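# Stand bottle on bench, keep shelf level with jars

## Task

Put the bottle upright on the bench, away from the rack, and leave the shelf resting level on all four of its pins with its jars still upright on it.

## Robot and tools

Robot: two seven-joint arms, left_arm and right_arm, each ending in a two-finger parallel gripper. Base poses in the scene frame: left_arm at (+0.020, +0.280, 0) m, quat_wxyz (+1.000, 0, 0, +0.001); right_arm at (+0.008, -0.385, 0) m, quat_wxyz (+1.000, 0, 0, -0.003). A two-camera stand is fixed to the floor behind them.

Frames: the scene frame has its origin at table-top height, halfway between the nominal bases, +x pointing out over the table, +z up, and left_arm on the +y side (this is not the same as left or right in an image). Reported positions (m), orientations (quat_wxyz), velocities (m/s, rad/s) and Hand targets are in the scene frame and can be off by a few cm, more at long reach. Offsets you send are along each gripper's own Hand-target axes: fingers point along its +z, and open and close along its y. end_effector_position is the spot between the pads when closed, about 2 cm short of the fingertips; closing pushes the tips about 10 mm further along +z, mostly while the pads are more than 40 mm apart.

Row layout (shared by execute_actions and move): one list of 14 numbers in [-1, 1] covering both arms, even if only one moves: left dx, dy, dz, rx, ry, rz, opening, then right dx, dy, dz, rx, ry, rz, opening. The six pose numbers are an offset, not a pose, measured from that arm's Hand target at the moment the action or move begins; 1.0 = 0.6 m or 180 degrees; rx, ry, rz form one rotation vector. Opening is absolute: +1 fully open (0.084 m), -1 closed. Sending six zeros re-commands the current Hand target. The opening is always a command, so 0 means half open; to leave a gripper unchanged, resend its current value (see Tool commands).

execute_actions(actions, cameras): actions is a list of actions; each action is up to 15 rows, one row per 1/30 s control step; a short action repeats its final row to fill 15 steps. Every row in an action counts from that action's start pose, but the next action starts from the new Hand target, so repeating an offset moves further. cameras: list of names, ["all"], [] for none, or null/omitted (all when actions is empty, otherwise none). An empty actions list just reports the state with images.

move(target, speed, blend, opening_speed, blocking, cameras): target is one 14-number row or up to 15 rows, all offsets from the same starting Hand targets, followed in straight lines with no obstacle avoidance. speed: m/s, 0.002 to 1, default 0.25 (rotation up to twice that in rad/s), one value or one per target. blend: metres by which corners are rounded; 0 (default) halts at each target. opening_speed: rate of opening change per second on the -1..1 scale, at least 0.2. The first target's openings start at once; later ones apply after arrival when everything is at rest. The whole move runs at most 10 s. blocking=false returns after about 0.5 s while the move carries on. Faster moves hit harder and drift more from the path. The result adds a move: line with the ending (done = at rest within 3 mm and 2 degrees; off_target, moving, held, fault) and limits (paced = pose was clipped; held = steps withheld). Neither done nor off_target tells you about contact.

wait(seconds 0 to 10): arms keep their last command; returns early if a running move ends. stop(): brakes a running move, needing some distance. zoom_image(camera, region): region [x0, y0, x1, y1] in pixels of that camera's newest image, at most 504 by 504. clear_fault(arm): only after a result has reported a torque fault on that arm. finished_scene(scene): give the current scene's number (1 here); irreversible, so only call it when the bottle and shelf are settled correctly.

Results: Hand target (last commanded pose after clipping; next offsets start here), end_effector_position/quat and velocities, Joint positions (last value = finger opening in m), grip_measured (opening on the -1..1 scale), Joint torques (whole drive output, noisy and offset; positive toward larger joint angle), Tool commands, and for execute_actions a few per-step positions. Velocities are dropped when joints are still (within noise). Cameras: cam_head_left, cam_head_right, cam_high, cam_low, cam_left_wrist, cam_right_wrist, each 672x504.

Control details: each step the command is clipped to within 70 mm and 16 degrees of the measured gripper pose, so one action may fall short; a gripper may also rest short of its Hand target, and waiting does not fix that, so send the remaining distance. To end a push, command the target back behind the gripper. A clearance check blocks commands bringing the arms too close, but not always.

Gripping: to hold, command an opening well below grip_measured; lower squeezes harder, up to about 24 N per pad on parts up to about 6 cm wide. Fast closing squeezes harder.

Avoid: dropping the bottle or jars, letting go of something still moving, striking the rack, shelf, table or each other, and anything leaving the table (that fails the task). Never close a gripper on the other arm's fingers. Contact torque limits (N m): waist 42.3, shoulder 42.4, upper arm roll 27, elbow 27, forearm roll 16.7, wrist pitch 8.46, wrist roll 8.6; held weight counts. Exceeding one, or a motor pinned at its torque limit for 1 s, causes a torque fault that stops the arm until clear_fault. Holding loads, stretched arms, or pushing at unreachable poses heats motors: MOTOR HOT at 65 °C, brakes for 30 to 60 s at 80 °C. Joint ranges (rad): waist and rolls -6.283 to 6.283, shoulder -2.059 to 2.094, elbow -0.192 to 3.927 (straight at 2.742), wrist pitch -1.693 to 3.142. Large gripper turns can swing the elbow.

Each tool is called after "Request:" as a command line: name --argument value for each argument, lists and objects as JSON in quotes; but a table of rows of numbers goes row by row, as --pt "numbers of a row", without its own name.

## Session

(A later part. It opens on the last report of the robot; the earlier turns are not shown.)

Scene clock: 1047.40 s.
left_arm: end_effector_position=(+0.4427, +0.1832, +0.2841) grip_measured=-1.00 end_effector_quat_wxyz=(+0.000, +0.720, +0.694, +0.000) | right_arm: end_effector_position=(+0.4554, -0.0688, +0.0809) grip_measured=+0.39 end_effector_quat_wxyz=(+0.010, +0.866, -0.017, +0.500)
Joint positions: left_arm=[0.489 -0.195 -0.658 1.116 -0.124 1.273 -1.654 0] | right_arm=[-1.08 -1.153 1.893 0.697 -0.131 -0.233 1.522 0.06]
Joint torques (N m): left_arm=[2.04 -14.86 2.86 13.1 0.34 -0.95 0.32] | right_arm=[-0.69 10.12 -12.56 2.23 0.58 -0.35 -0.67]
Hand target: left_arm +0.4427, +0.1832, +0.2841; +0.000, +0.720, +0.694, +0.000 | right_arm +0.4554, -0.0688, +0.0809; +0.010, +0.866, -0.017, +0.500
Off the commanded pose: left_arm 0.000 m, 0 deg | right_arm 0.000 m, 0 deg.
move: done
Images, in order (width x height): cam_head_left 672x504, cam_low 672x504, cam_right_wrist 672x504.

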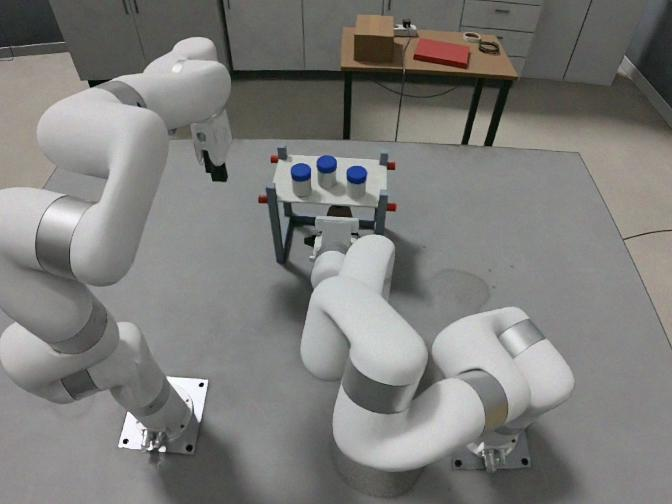

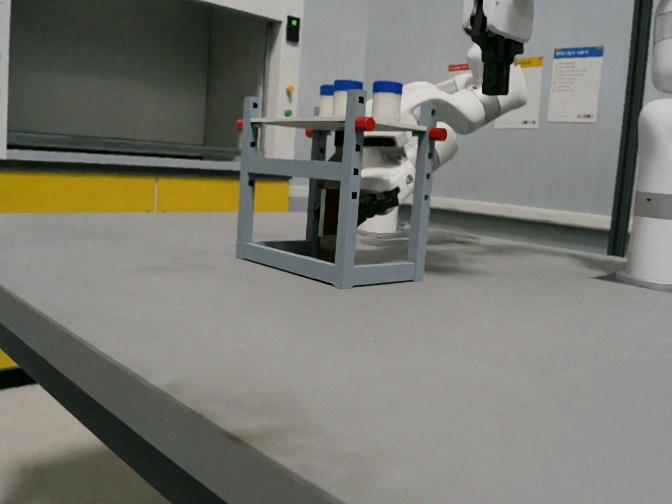

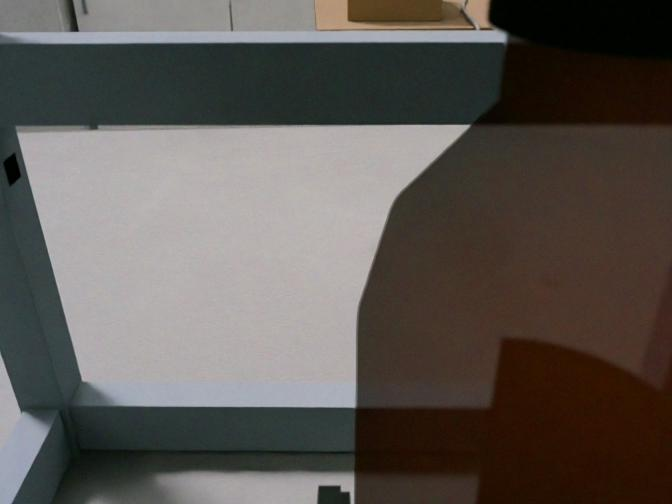

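Request:
move --pt "0 0 0 0 0 0 -1 0.0022 0 -0.0013 0 0 0 -0.7" --pt "0 0 0 0 0 0 -1 -0.0478 0 -0.0879 0 0 0 -0.7" --pt "0 0 0 0 0 0 -1 -0.1200 0 -0.2195 0 0 0 -0.7" --pt "0 0 0 0 0 0 -1 -0.1246 0 -0.2168 0 0 0 -0.7" --speed '[0.03,0.06,0.1,0.03]' --blend '[0,0.005,0,0]' --cameras '["cam_right_wrist","cam_head_left","cam_low","cam_high"]'

Request:
zoom_image --camera "cam_low" --region '[310, 100, 470, 280]'

Scene clock: 1069.90 s.
left_arm: end_effector_position=(+0.4427, +0.1832, +0.2841) grip_measured=-1.00 end_effector_quat_wxyz=(+0.000, +0.720, +0.694, +0.000) | right_arm: end_effector_position=(+0.3055, -0.0629, +0.0813) grip_measured=+0.38 end_effector_quat_wxyz=(+0.010, +0.866, -0.017, +0.500)
Joint positions: left_arm=[0.489 -0.195 -0.658 1.116 -0.124 1.273 -1.654 0] | right_arm=[-0.479 -1.107 1.833 0.453 -0.032 0.057 1.65 0.06]
Joint torques (N m): left_arm=[1.93 -14.76 2.75 13.15 0.29 -1.06 0.29] | right_arm=[-1.55 6.55 -11.97 4.08 3.04 -2.13 0.93]
Hand target: left_arm +0.4427, +0.1832, +0.2841; +0.000, +0.720, +0.694, +0.000 | right_arm +0.3055, -0.0629, +0.0813; +0.010, +0.866, -0.017, +0.500
Off the commanded pose: left_arm 0.000 m, 0 deg | right_arm 0.000 m, 0 deg.
move: done
Images, in order (width x height): cam_head_left 672x504, cam_high 672x504, cam_low 672x504, cam_right_wrist 672x504.

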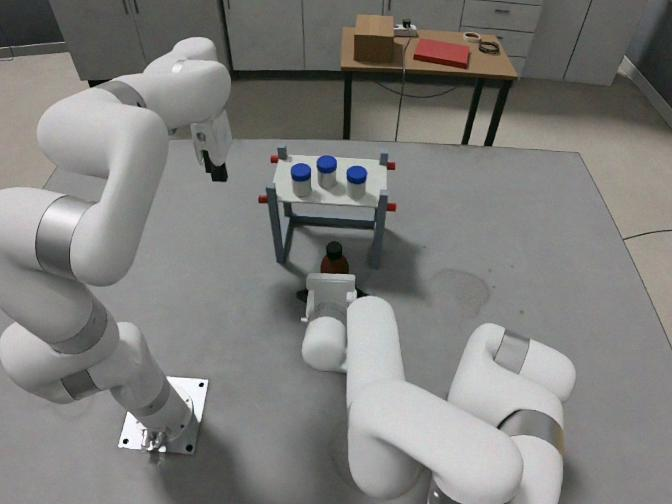

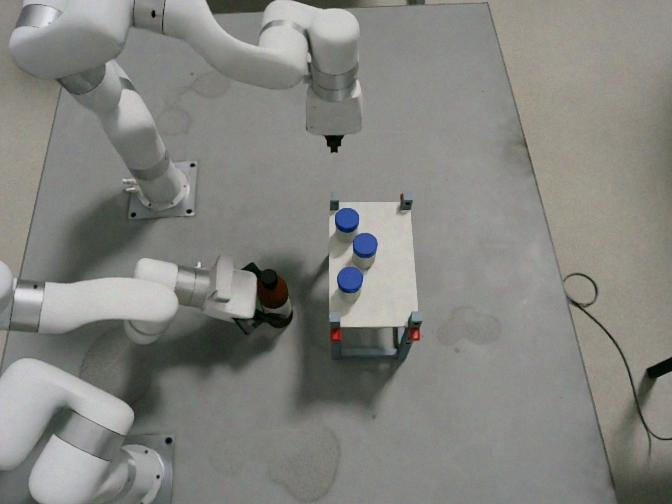

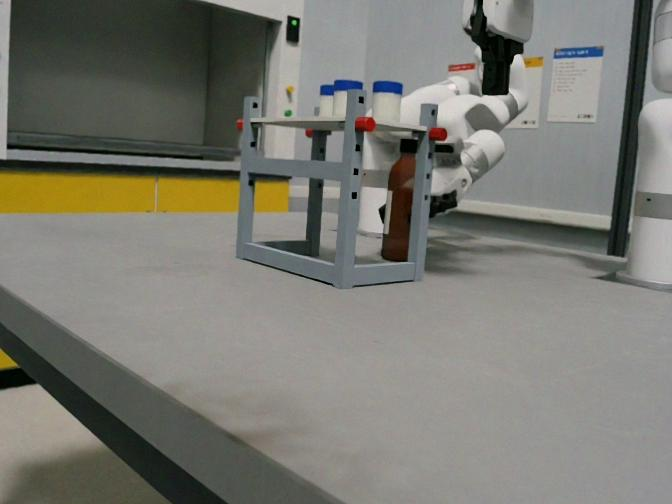

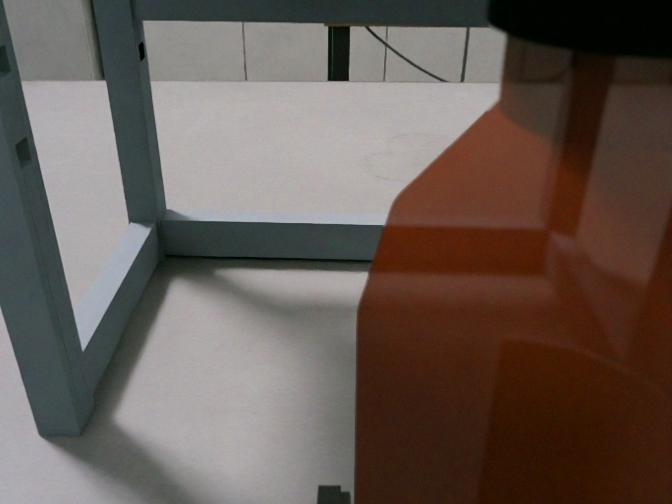

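Scaled by 2.800 from the camera's 672x504 image, which has a finer 960x720 frame.

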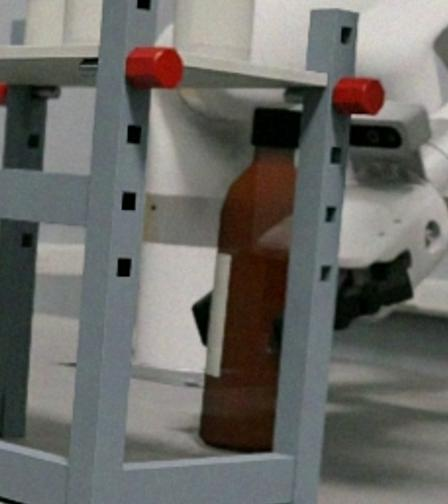

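Request:
move --pt "0 0 0 0 0 0 -1 -0.0012 0 0.0007 0 0 0 -0.7" --pt "0 0 0 0 0 0 -1 -0.0012 0 0.0007 0 0 0 1" --speed '[0.03,0.03]' --opening_speed 0.8 --cameras '["cam_right_wrist","cam_low"]'

Request:
move --target '[0,0,0,0,0,0,-1,0,0,-0.15,0,0,0,1]' --speed 0.1 --cameras '["all"]'

Request:
zoom_image --camera "cam_low" --region '[225, 80, 465, 290]'

Request:
zoom_image --camera "cam_head_left" --region '[240, 130, 410, 300]'

Scene clock: 1083.97 s.
left_arm: end_effector_position=(+0.4427, +0.1832, +0.2841) grip_measured=-1.00 end_effector_quat_wxyz=(+0.000, +0.720, +0.694, +0.000) | right_arm: end_effector_position=(+0.3055, -0.0629, +0.0804) grip_measured=+1.00 end_effector_quat_wxyz=(+0.010, +0.866, -0.017, +0.500)
Joint positions: left_arm=[0.489 -0.195 -0.658 1.116 -0.124 1.273 -1.654 0] | right_arm=[-0.481 -1.108 1.836 0.453 -0.031 0.056 1.652 0.084]
Joint torques (N m): left_arm=[2.02 -14.58 2.69 13.17 0.09 -1.15 0.2] | right_arm=[-0.09 7.78 -12.15 2.02 1.8 -0.48 0.3]
Hand target: left_arm +0.4427, +0.1832, +0.2841; +0.000, +0.720, +0.694, +0.000 | right_arm +0.3055, -0.0629, +0.0804; +0.010, +0.866, -0.017, +0.500
Off the commanded pose: left_arm 0.000 m, 0 deg | right_arm 0.000 m, 0 deg.
move: done
Images, in order (width x height): cam_low 672x504, cam_right_wrist 672x504.

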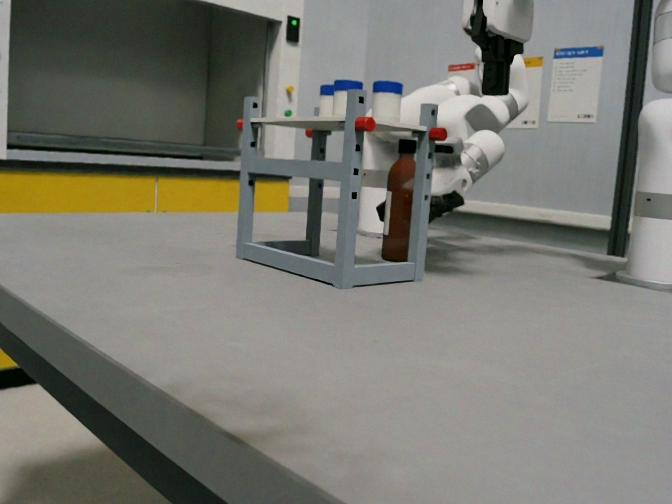

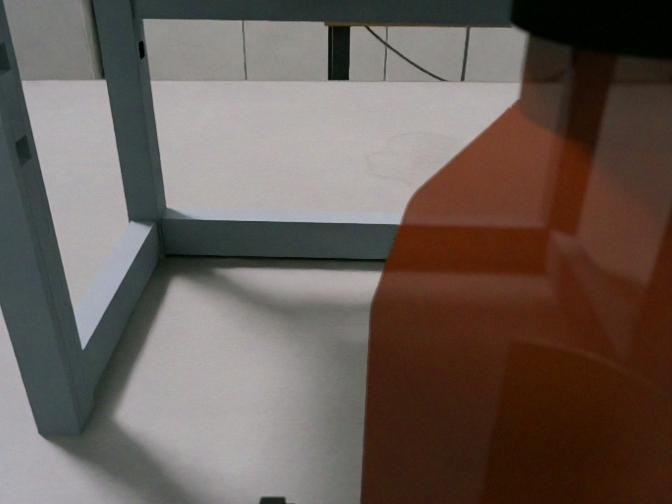

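Scene clock: 1085.47 s.
left_arm: end_effector_position=(+0.4427, +0.1832, +0.2841) grip_measured=-1.00 end_effector_quat_wxyz=(+0.000, +0.720, +0.694, +0.000) | right_arm: end_effector_position=(+0.2277, -0.0599, +0.1255) grip_measured=+1.00 end_effector_quat_wxyz=(+0.010, +0.866, -0.017, +0.500)
Joint positions: left_arm=[0.489 -0.195 -0.658 1.116 -0.124 1.273 -1.654 0] | right_arm=[-0.062 -1.045 1.641 0.403 -0.007 0.379 1.634 0.084]
Joint torques (N m): left_arm=[2.08 -14.6 2.69 13.04 0.24 -1.22 0.27] | right_arm=[1.17 6.77 -11.13 4.28 1.59 -0.25 -0.39]
Hand target: left_arm +0.4427, +0.1832, +0.2841; +0.000, +0.720, +0.694, +0.000 | right_arm +0.2277, -0.0599, +0.1255; +0.010, +0.866, -0.017, +0.500
Off the commanded pose: left_arm 0.000 m, 0 deg | right_arm 0.000 m, 0 deg.
move: done

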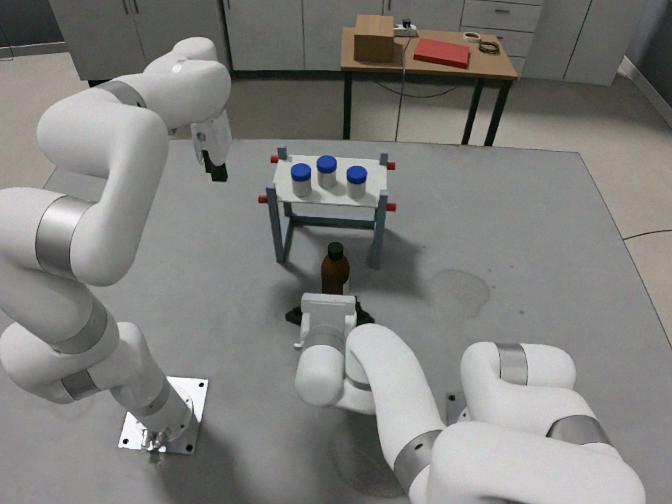

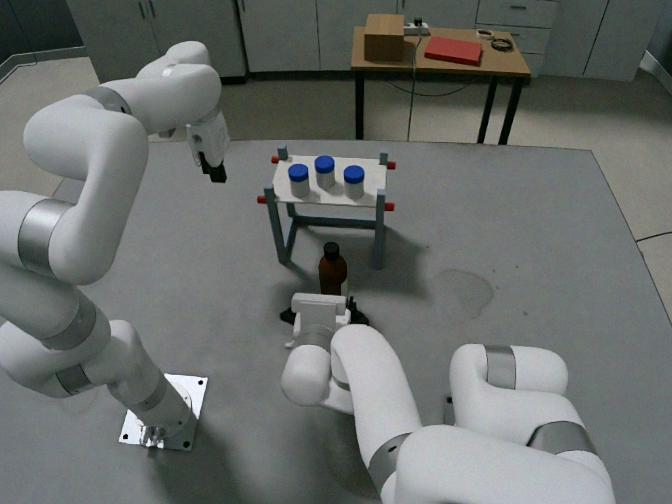

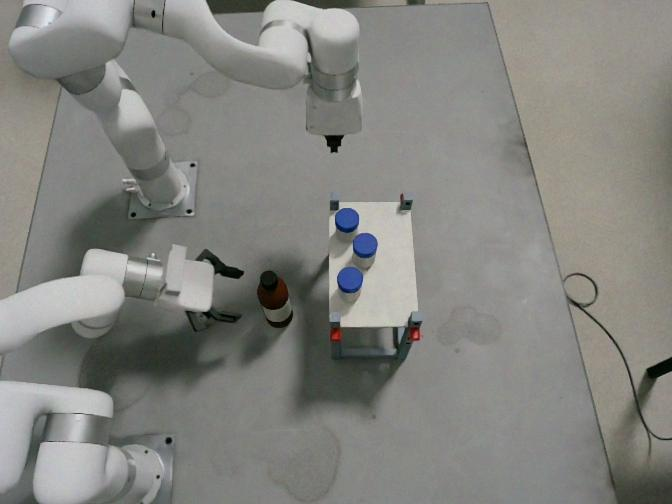

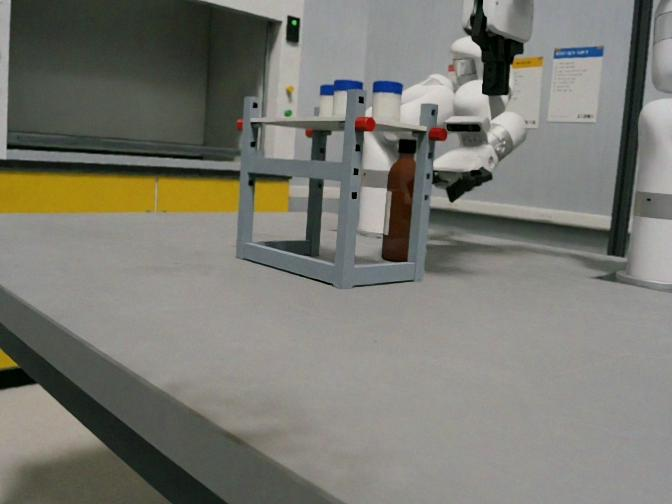

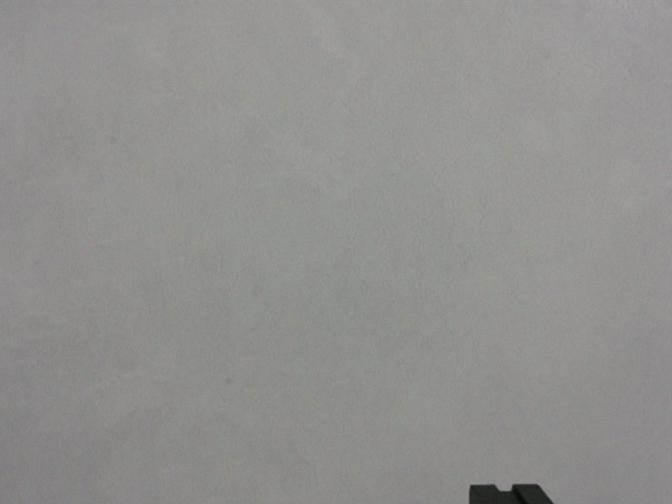

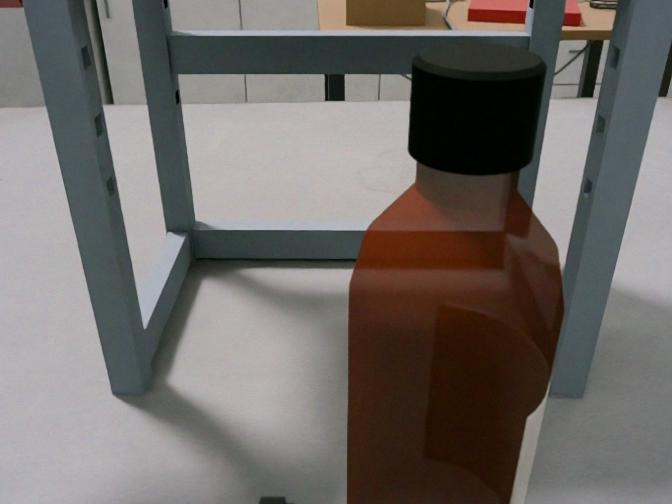

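Scaled by 2.100 from the camera's 672x504 image, which has a finer 960x720 frame.

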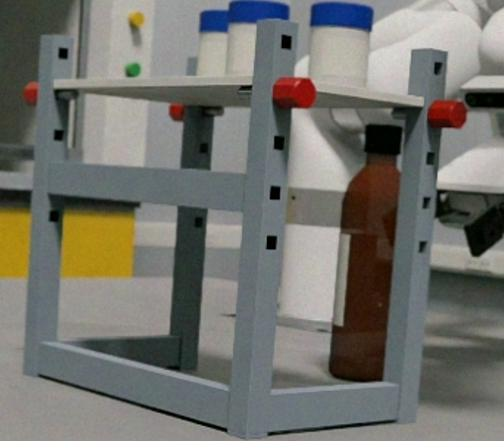

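Scaled by 2.965 from the camera's 672x504 image, which has a finer 960x720 frame.

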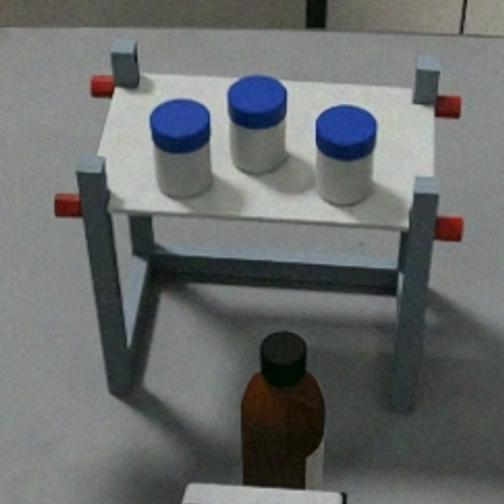

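Request:
finished_scene --scene 2

The scene is finished: the task was done.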